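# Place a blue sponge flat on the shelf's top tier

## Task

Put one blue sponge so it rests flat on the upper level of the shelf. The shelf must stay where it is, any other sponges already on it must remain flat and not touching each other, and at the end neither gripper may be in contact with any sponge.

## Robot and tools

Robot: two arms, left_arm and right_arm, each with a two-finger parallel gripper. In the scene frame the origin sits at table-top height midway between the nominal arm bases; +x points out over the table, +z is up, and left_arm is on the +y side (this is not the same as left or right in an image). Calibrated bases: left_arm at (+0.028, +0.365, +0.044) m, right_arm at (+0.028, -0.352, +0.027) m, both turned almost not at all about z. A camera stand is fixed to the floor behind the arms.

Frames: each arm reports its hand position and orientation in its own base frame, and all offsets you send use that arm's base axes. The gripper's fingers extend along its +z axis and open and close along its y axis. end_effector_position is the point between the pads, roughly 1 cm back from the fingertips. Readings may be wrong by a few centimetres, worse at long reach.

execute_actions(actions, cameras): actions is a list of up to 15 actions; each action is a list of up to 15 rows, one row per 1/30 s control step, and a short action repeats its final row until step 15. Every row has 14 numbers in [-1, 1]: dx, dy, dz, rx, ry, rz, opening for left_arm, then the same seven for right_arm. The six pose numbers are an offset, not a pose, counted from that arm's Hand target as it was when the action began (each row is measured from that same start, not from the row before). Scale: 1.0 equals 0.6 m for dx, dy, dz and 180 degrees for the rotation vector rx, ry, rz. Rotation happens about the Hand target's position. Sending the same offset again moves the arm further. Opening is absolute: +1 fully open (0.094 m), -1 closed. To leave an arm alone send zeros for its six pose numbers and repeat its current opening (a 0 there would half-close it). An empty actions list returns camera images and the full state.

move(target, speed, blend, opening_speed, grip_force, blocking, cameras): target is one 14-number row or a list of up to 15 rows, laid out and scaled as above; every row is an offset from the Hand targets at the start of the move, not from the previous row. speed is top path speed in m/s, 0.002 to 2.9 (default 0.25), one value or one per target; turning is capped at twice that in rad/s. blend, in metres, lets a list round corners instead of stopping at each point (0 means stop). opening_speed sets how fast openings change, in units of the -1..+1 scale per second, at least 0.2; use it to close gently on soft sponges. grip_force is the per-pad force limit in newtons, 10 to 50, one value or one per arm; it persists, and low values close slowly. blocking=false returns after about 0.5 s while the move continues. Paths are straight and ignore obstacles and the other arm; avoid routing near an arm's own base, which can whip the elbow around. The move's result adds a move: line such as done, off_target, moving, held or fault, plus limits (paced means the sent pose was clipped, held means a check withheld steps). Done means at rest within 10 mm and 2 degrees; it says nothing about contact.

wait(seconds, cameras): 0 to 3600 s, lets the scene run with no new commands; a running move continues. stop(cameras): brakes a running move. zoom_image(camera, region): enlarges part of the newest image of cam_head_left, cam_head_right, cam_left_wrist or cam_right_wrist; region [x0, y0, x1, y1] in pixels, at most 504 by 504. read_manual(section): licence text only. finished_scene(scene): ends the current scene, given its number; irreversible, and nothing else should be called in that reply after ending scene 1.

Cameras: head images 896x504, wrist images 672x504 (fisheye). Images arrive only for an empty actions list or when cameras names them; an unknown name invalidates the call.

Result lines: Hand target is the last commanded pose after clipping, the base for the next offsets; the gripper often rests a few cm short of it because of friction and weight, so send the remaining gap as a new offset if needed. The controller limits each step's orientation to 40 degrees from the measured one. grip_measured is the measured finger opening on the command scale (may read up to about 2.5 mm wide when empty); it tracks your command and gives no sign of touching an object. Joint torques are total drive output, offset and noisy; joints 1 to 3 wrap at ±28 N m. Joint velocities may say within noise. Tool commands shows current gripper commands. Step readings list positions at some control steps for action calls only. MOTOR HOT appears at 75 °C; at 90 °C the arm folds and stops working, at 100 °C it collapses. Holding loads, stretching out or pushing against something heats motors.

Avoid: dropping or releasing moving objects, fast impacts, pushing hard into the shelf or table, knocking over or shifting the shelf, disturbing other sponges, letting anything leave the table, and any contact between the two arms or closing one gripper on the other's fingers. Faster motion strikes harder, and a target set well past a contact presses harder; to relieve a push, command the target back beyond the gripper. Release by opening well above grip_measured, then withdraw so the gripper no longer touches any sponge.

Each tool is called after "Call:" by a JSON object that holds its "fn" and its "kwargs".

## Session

Call:
{"fn": "execute_actions", "kwargs": {"actions": []}}

Scene clock: 0.00 s.
left_arm: end_effector_position=(+0.4082, +0.0455, +0.1046) grip_measured=+1.000 end_effector_quat_wxyz=(+0.570, -0.097, +0.805, +0.132) | right_arm: end_effector_position=(+0.4048, -0.0244, +0.1132) grip_measured=+1.000 end_effector_quat_wxyz=(+0.603, +0.037, +0.793, -0.077)
Joint positions: left_arm=[-0.056 1.587 0.449 0.792 -0.382 -0.026 0.094] | right_arm=[0.02 1.559 0.378 0.914 0.187 -0.031 0.094]
Joint velocities: within noise
Joint torques (N m): no reading
Motor temperatures (°C): left_arm=[26 27 28 25 24 27 28] | right_arm=[27 29 26 27 27 28 28]
Heat: left arm: 28 °C; right arm: 29 °C.
Hand target: left_arm +0.4138, +0.0462, +0.1220; +0.591, -0.106, +0.789, +0.129 | right_arm +0.4095, -0.0258, +0.1301; +0.623, +0.039, +0.777, -0.081
Tool commands: left_gripper/opening=+1.0 right_gripper/opening=+1.0

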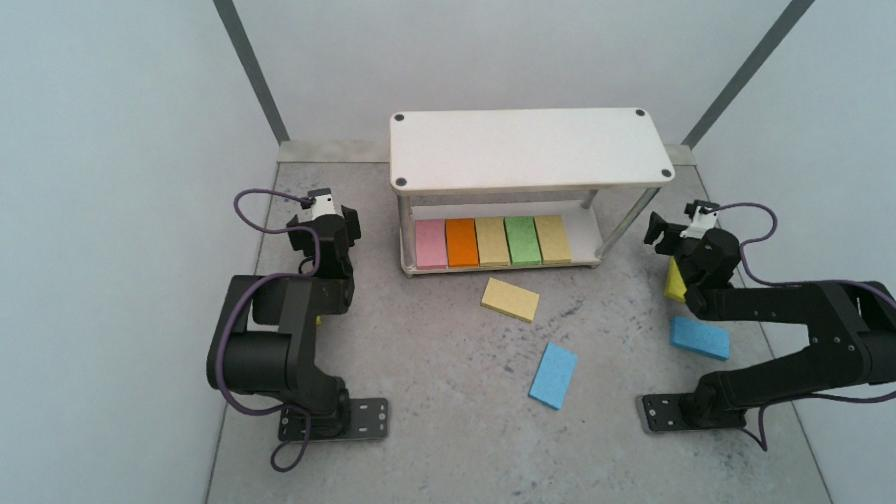

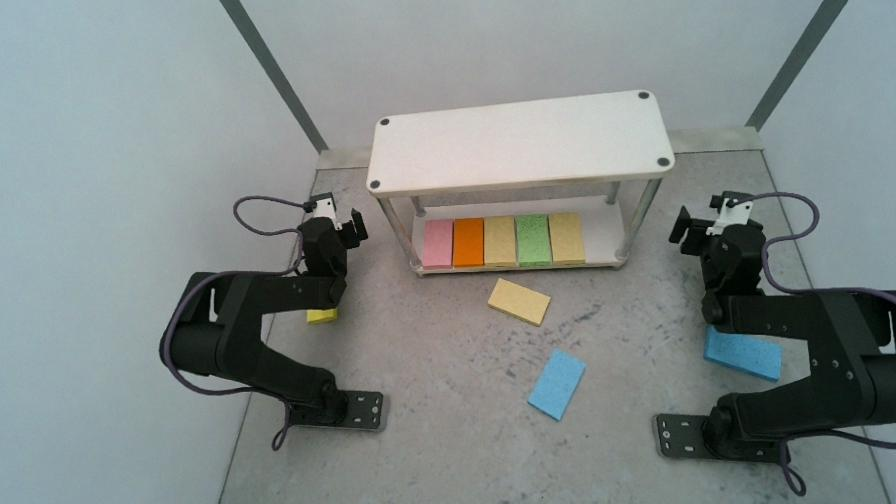

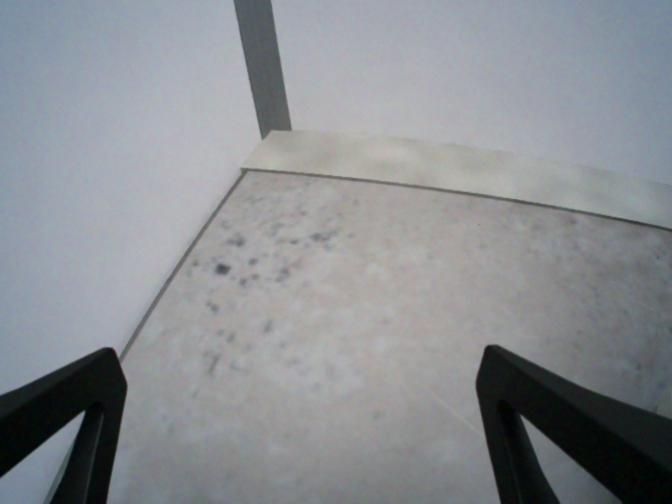

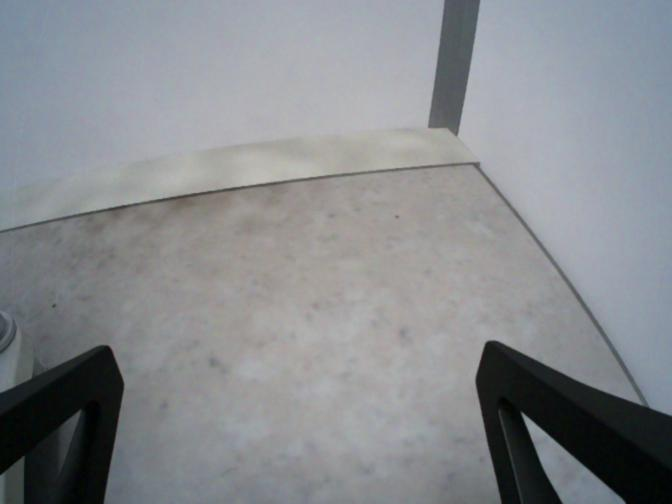

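Call:
{"fn": "move", "kwargs": {"target": [[-0.2233,-0.0767,0.1333,-0.002,0.018,-0.04,1,0,0,0,0,0,0,1],[-0.62,-0.77,0.047,-0.0153,0.1181,-0.2549,1,0,0,0,0,0,0,1]], "blend": [0.05,0], "speed": 0.4, "cameras": ["cam_head_left","cam_left_wrist"]}}

Scene clock: 6.37 s.
left_arm: end_effector_position=(+0.0380, -0.4079, +0.1373) grip_measured=+1.000 end_effector_quat_wxyz=(+0.439, +0.237, +0.861, -0.102) | right_arm: end_effector_position=(+0.4048, -0.0244, +0.1132) grip_measured=+1.000 end_effector_quat_wxyz=(+0.603, +0.037, +0.793, -0.077)
Joint positions: left_arm=[-1.832 1.82 1.328 -0.772 -0.899 -1.146 0.094] | right_arm=[0.02 1.559 0.378 0.914 0.187 -0.031 0.094]
Joint torques (N m): left_arm=[0.55 -5.82 8.96 0.44 -0.42 -0.1] | right_arm=[-0.1 -5.96 5.18 2.21 -0.01 0]
Heat: left arm: 29 °C; right arm: 29 °C.
Hand target: left_arm +0.0418, -0.4158, +0.1502; +0.440, +0.220, +0.864, -0.111 | right_arm +0.4095, -0.0258, +0.1301; +0.623, +0.039, +0.777, -0.081
Off the commanded pose: left_arm 0.016 m, 2 deg | right_arm 0.018 m, 3 deg.
move: off_target (left_arm)

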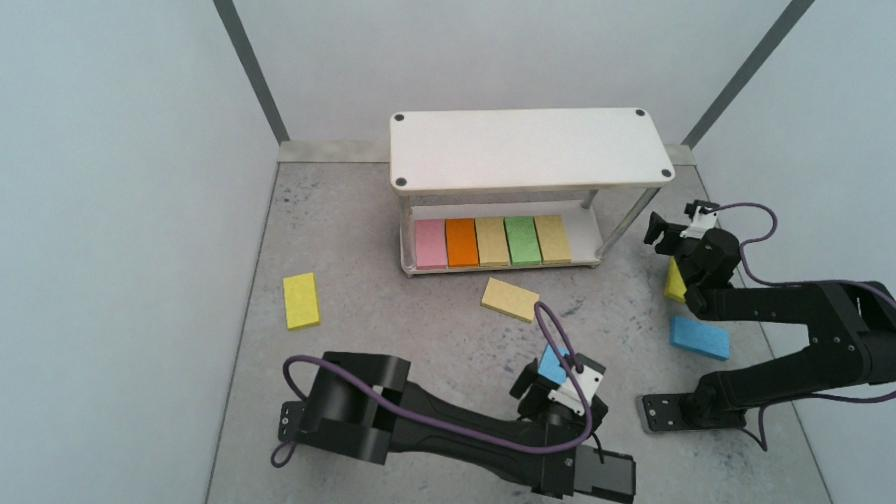

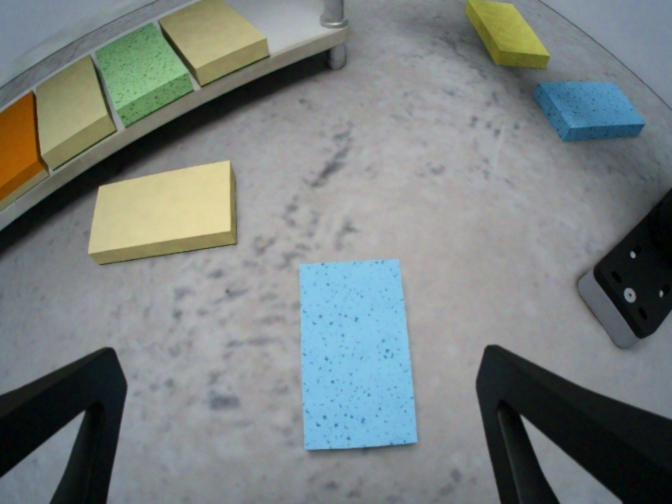

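Call:
{"fn": "move", "kwargs": {"target": [[0.052,-0.066,-0.167,-0.0084,0.0045,0,1,0,0,0,0,0,0,1],[0.0567,-0.0683,-0.269,-0.0084,0.0045,0,1,0,0,0,0,0,0,1],[0.0567,-0.0683,-0.269,-0.0084,0.0045,0,0.22,0,0,0,0,0,0,1]], "blend": [0.015,0,0], "speed": [0.2,0.1,0.1], "opening_speed": 1.0, "cameras": ["cam_head_left","cam_left_wrist"]}}

Scene clock: 10.97 s.
left_arm: end_effector_position=(+0.0737, -0.4560, -0.0075) grip_measured=+0.223 end_effector_quat_wxyz=(+0.435, +0.219, +0.866, -0.117) | right_arm: end_effector_position=(+0.4048, -0.0244, +0.1132) grip_measured=+1.000 end_effector_quat_wxyz=(+0.603, +0.037, +0.793, -0.077)
Joint positions: left_arm=[-1.709 2.187 1.2 -0.127 -0.846 -1.005 0.057] | right_arm=[0.02 1.559 0.378 0.914 0.187 -0.031 0.094]
Joint torques (N m): left_arm=[0.54 -7.39 2.99 1.22 -0.38 0.05] | right_arm=[-0.09 -5.96 5.18 2.21 -0.01 0]
Heat: left arm: 29 °C; right arm: 30 °C.
Hand target: left_arm +0.0758, -0.4567, -0.0112; +0.437, +0.213, +0.865, -0.124 | right_arm +0.4095, -0.0258, +0.1301; +0.623, +0.039, +0.777, -0.081
Off the commanded pose: left_arm 0.004 m, 1 deg | right_arm 0.018 m, 3 deg.
move: done

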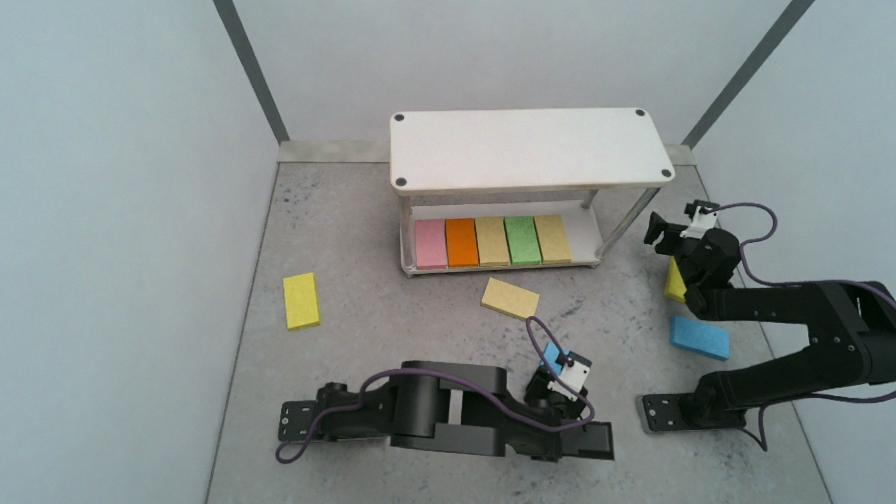

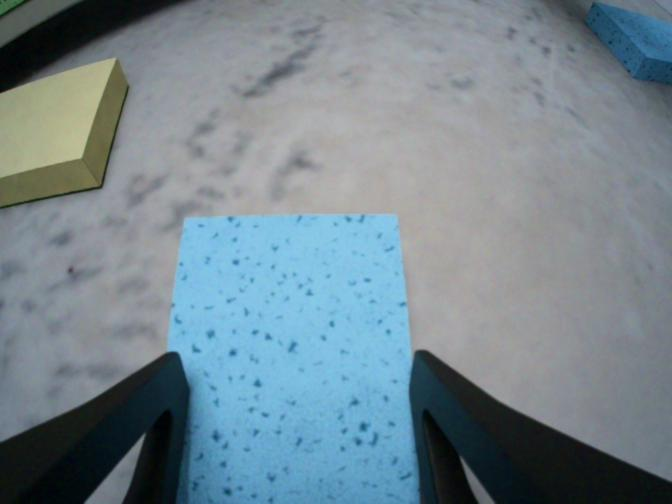

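Call:
{"fn": "move", "kwargs": {"target": [[0,0,0.001,0,0,0,1,0,0,0,0,0,0,1],[-0.002,0.01,-0.03,0,0,0,1,0,0,0,0,0,0,1]], "speed": [0.1,0.05], "opening_speed": 2.0, "cameras": ["cam_head_left","cam_head_right","cam_left_wrist"]}}

Scene clock: 13.97 s.
left_arm: end_effector_position=(+0.0746, -0.4497, -0.0259) grip_measured=+0.997 end_effector_quat_wxyz=(+0.434, +0.220, +0.866, -0.115) | right_arm: end_effector_position=(+0.4048, -0.0244, +0.1132) grip_measured=+1.000 end_effector_quat_wxyz=(+0.603, +0.037, +0.793, -0.077)
Joint positions: left_arm=[-1.709 2.221 1.164 -0.062 -0.846 -1.005 0.094] | right_arm=[0.02 1.559 0.378 0.914 0.187 -0.031 0.094]
Joint torques (N m): left_arm=[0.09 -7.41 2.85 1.21 -0.39 -0.04] | right_arm=[-0.09 -5.96 5.18 2.21 0 0]
Heat: left arm: 29 °C; right arm: 31 °C.
Hand target: left_arm +0.0746, -0.4507, -0.0292; +0.437, +0.213, +0.865, -0.124 | right_arm +0.4095, -0.0258, +0.1301; +0.623, +0.039, +0.777, -0.081
Off the commanded pose: left_arm 0.003 m, 1 deg | right_arm 0.018 m, 3 deg.
move: done

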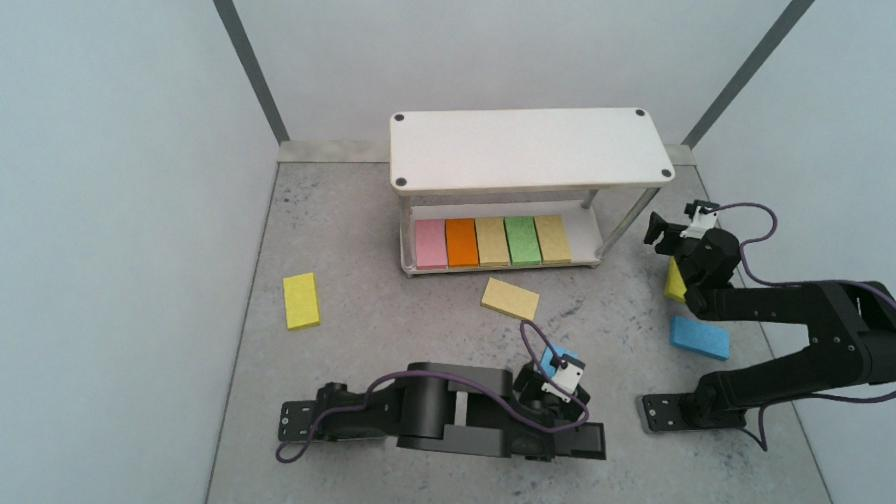

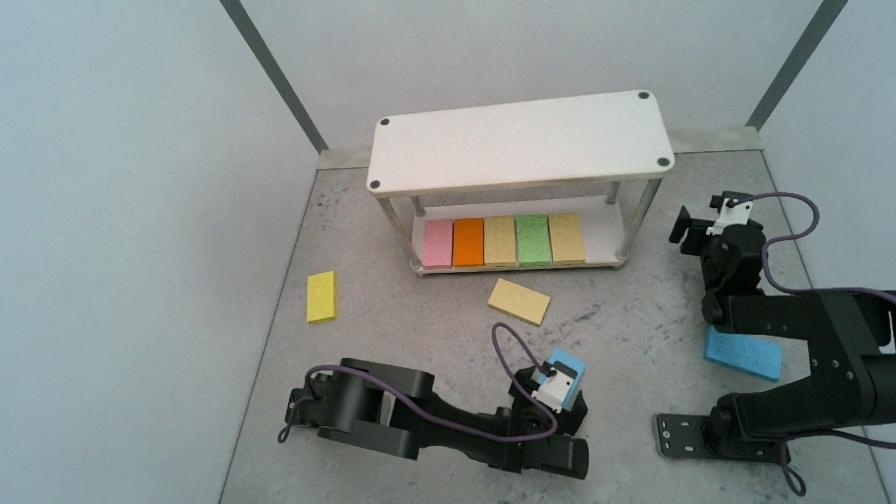

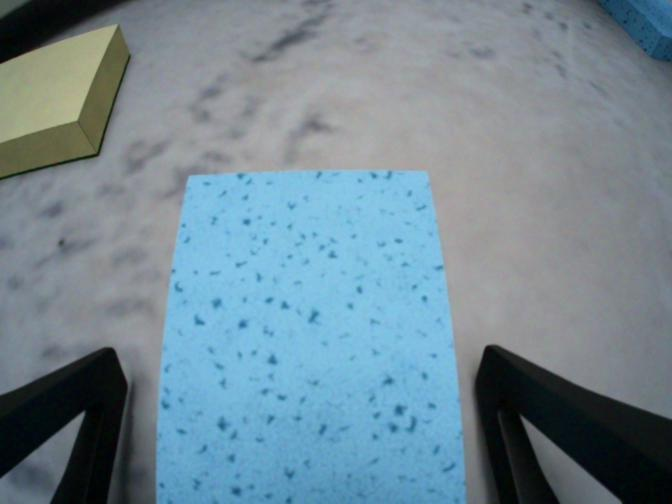

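Call:
{"fn": "move", "kwargs": {"target": [0,0,0,0,0,0,0.22,0,0,0,0,0,0,1], "opening_speed": 1.2, "cameras": ["cam_left_wrist"]}}

Scene clock: 15.30 s.
left_arm: end_effector_position=(+0.0746, -0.4502, -0.0256) grip_measured=+0.335 end_effector_quat_wxyz=(+0.435, +0.220, +0.866, -0.116) | right_arm: end_effector_position=(+0.4048, -0.0244, +0.1132) grip_measured=+1.000 end_effector_quat_wxyz=(+0.603, +0.037, +0.793, -0.077)
Joint positions: left_arm=[-1.709 2.221 1.164 -0.059 -0.846 -1.005 0.063] | right_arm=[0.02 1.559 0.378 0.914 0.187 -0.031 0.094]
Joint torques (N m): left_arm=[0.09 -7.36 2.78 1.18 -0.39 -0.03] | right_arm=[-0.09 -5.94 5.18 2.21 0 0]
Heat: left arm: 29 °C; right arm: 31 °C.
Hand target: left_arm +0.0746, -0.4507, -0.0292; +0.437, +0.213, +0.865, -0.124 | right_arm +0.4095, -0.0258, +0.1301; +0.623, +0.039, +0.777, -0.081
Off the commanded pose: left_arm 0.004 m, 1 deg | right_arm 0.018 m, 3 deg.
move: done

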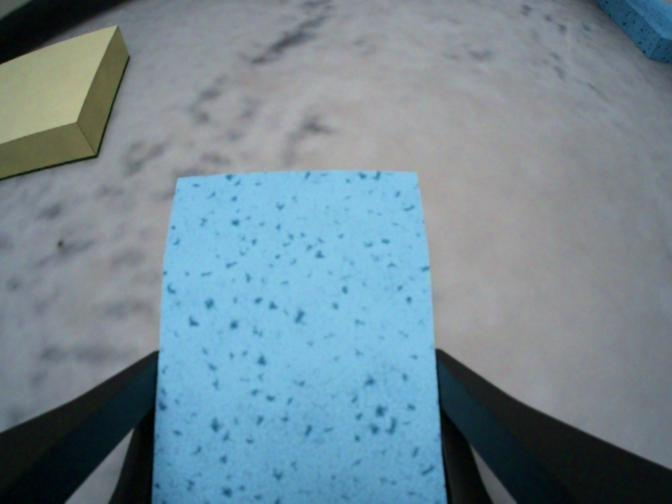

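Call:
{"fn": "move", "kwargs": {"target": [[0.192,0.351,0.715,0,0,-0.05,0.22,0,0,0,0,0,0,1],[0.509,0.3545,0.715,0,0,-0.122,0.22,0,0,0,0,0,0,1]], "blend": [0.05,0], "speed": 0.35, "cameras": ["cam_head_left","cam_head_right","cam_left_wrist"]}}

Scene clock: 20.10 s.
left_arm: end_effector_position=(+0.3853, -0.2393, +0.3871) grip_measured=+0.335 end_effector_quat_wxyz=(+0.400, +0.367, +0.816, -0.197) | right_arm: end_effector_position=(+0.4048, -0.0244, +0.1132) grip_measured=+1.000 end_effector_quat_wxyz=(+0.603, +0.037, +0.793, -0.077)
Joint positions: left_arm=[-0.415 1.784 2.254 -1.173 0.367 0.259 0.063] | right_arm=[0.02 1.559 0.378 0.914 0.187 -0.031 0.094]
Joint torques (N m): left_arm=[0.49 -5.19 8.29 1.12 0.38 0.05] | right_arm=[-0.09 -5.94 5.18 2.21 -0.01 -0.01]
Motor temperatures (°C): left_arm=[26 28 30 27 25 27 28] | right_arm=[27 29 27 32 27 28 28]
Heat: left arm: 30 °C; right arm: 32 °C.
Hand target: left_arm +0.3800, -0.2380, +0.3998; +0.405, +0.374, +0.809, -0.205 | right_arm +0.4095, -0.0258, +0.1301; +0.623, +0.039, +0.777, -0.081
Off the commanded pose: left_arm 0.014 m, 2 deg | right_arm 0.018 m, 3 deg.
move: off_target (left_arm)

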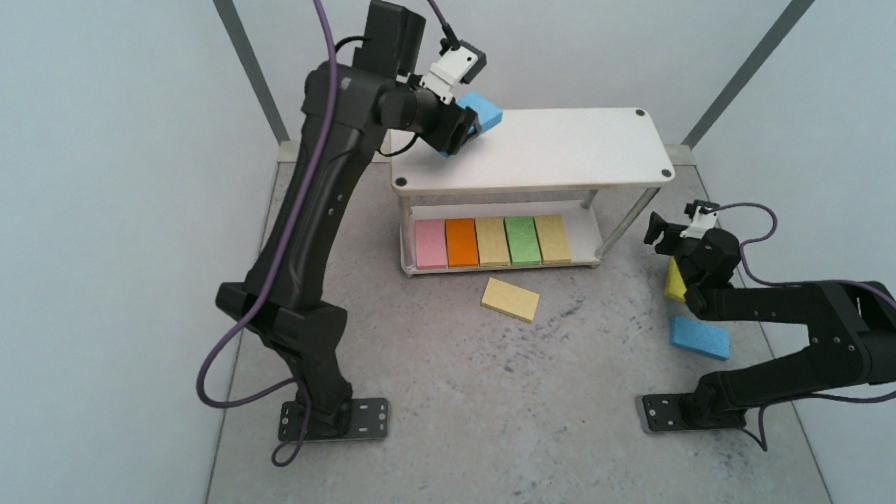

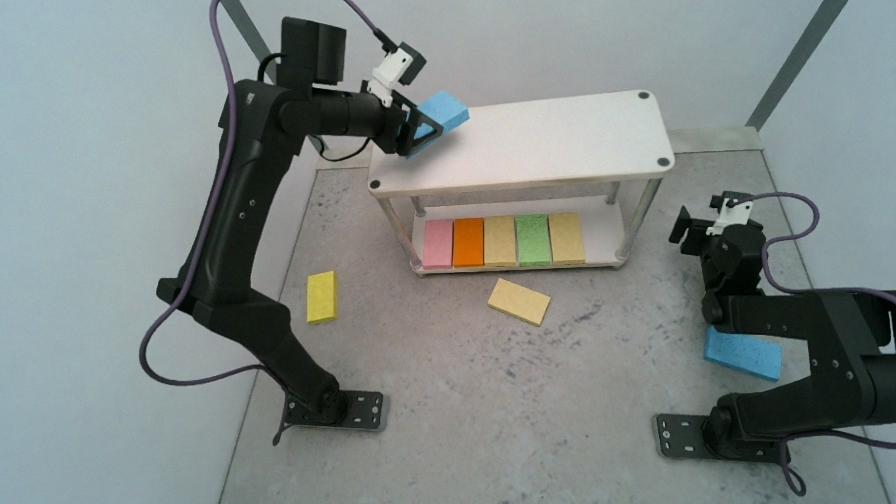

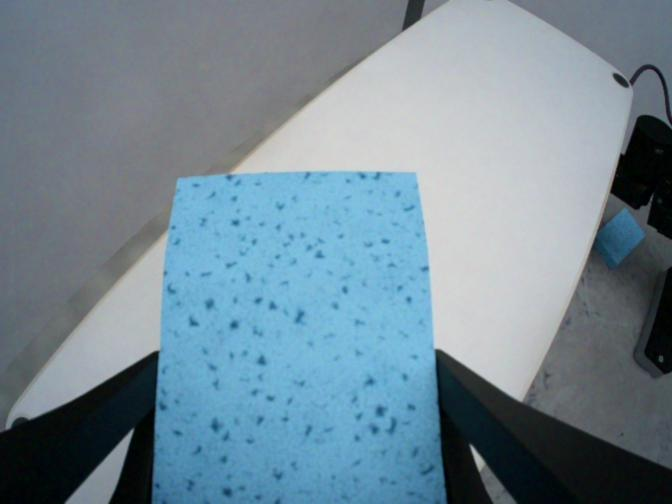

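Call:
{"fn": "move", "kwargs": {"target": [[0,0,-0.09,0,0,0,0.22,0,0,0,0,0,0,1],[0,0,-0.122,0,0,0,0.22,0,0,0,0,0,0,1],[0,0,-0.104,0,0,0,0.22,0,0,0,0,0,0,1],[0,0,-0.104,0,0,0,0.8,0,0,0,0,0,0,1],[-0.109,0.135,0.055,0,0,0,0.8,0,0,0,0,0,0,1]], "blend": [0.007,0,0,0,0], "speed": [0.15,0.03,0.05,0.05,0.15], "opening_speed": 1.0, "cameras": ["cam_head_left","cam_left_wrist"]}}

Scene clock: 26.43 s.
left_arm: end_effector_position=(+0.3230, -0.1548, +0.4231) grip_measured=+0.797 end_effector_quat_wxyz=(+0.401, +0.365, +0.817, -0.195) | right_arm: end_effector_position=(+0.4048, -0.0244, +0.1132) grip_measured=+1.000 end_effector_quat_wxyz=(+0.603, +0.037, +0.793, -0.077)
Joint positions: left_arm=[-0.195 1.603 2.266 -1.434 0.523 0.419 0.084] | right_arm=[0.02 1.559 0.378 0.914 0.187 -0.031 0.094]
Joint torques (N m): left_arm=[0.47 -3.08 6.97 1.01 0.49 0.05] | right_arm=[-0.09 -5.96 5.18 2.21 0 0]
Heat: left arm: 30 °C; right arm: 33 °C.
Hand target: left_arm +0.3146, -0.1570, +0.4328; +0.405, +0.374, +0.809, -0.205 | right_arm +0.4095, -0.0258, +0.1301; +0.623, +0.039, +0.777, -0.081
Off the commanded pose: left_arm 0.013 m, 2 deg | right_arm 0.018 m, 3 deg.
move: off_target (left_arm)

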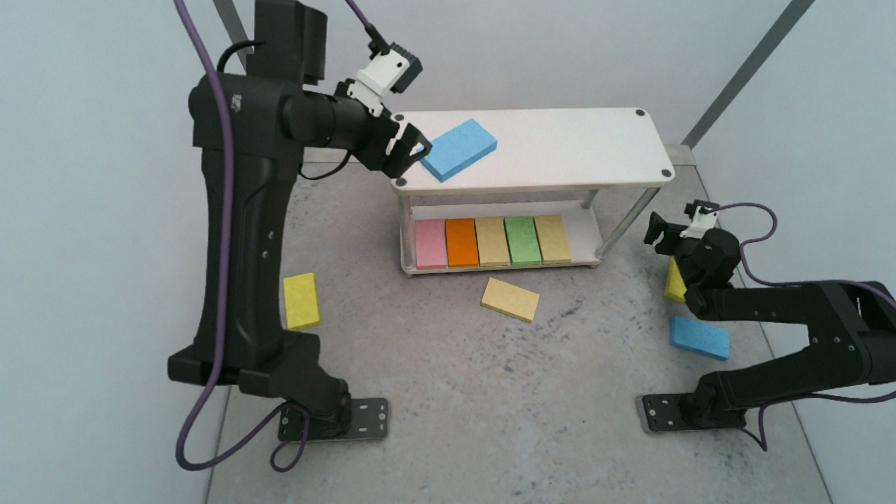

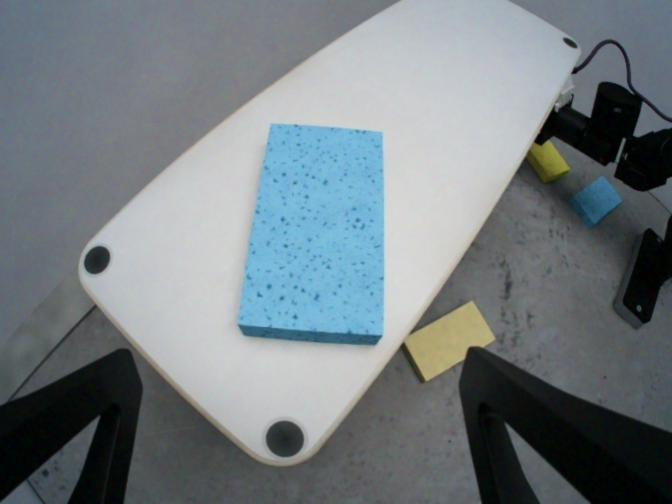

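Call:
{"fn": "finished_scene", "kwargs": {"scene": 3}}

The scene is finished: the task was done.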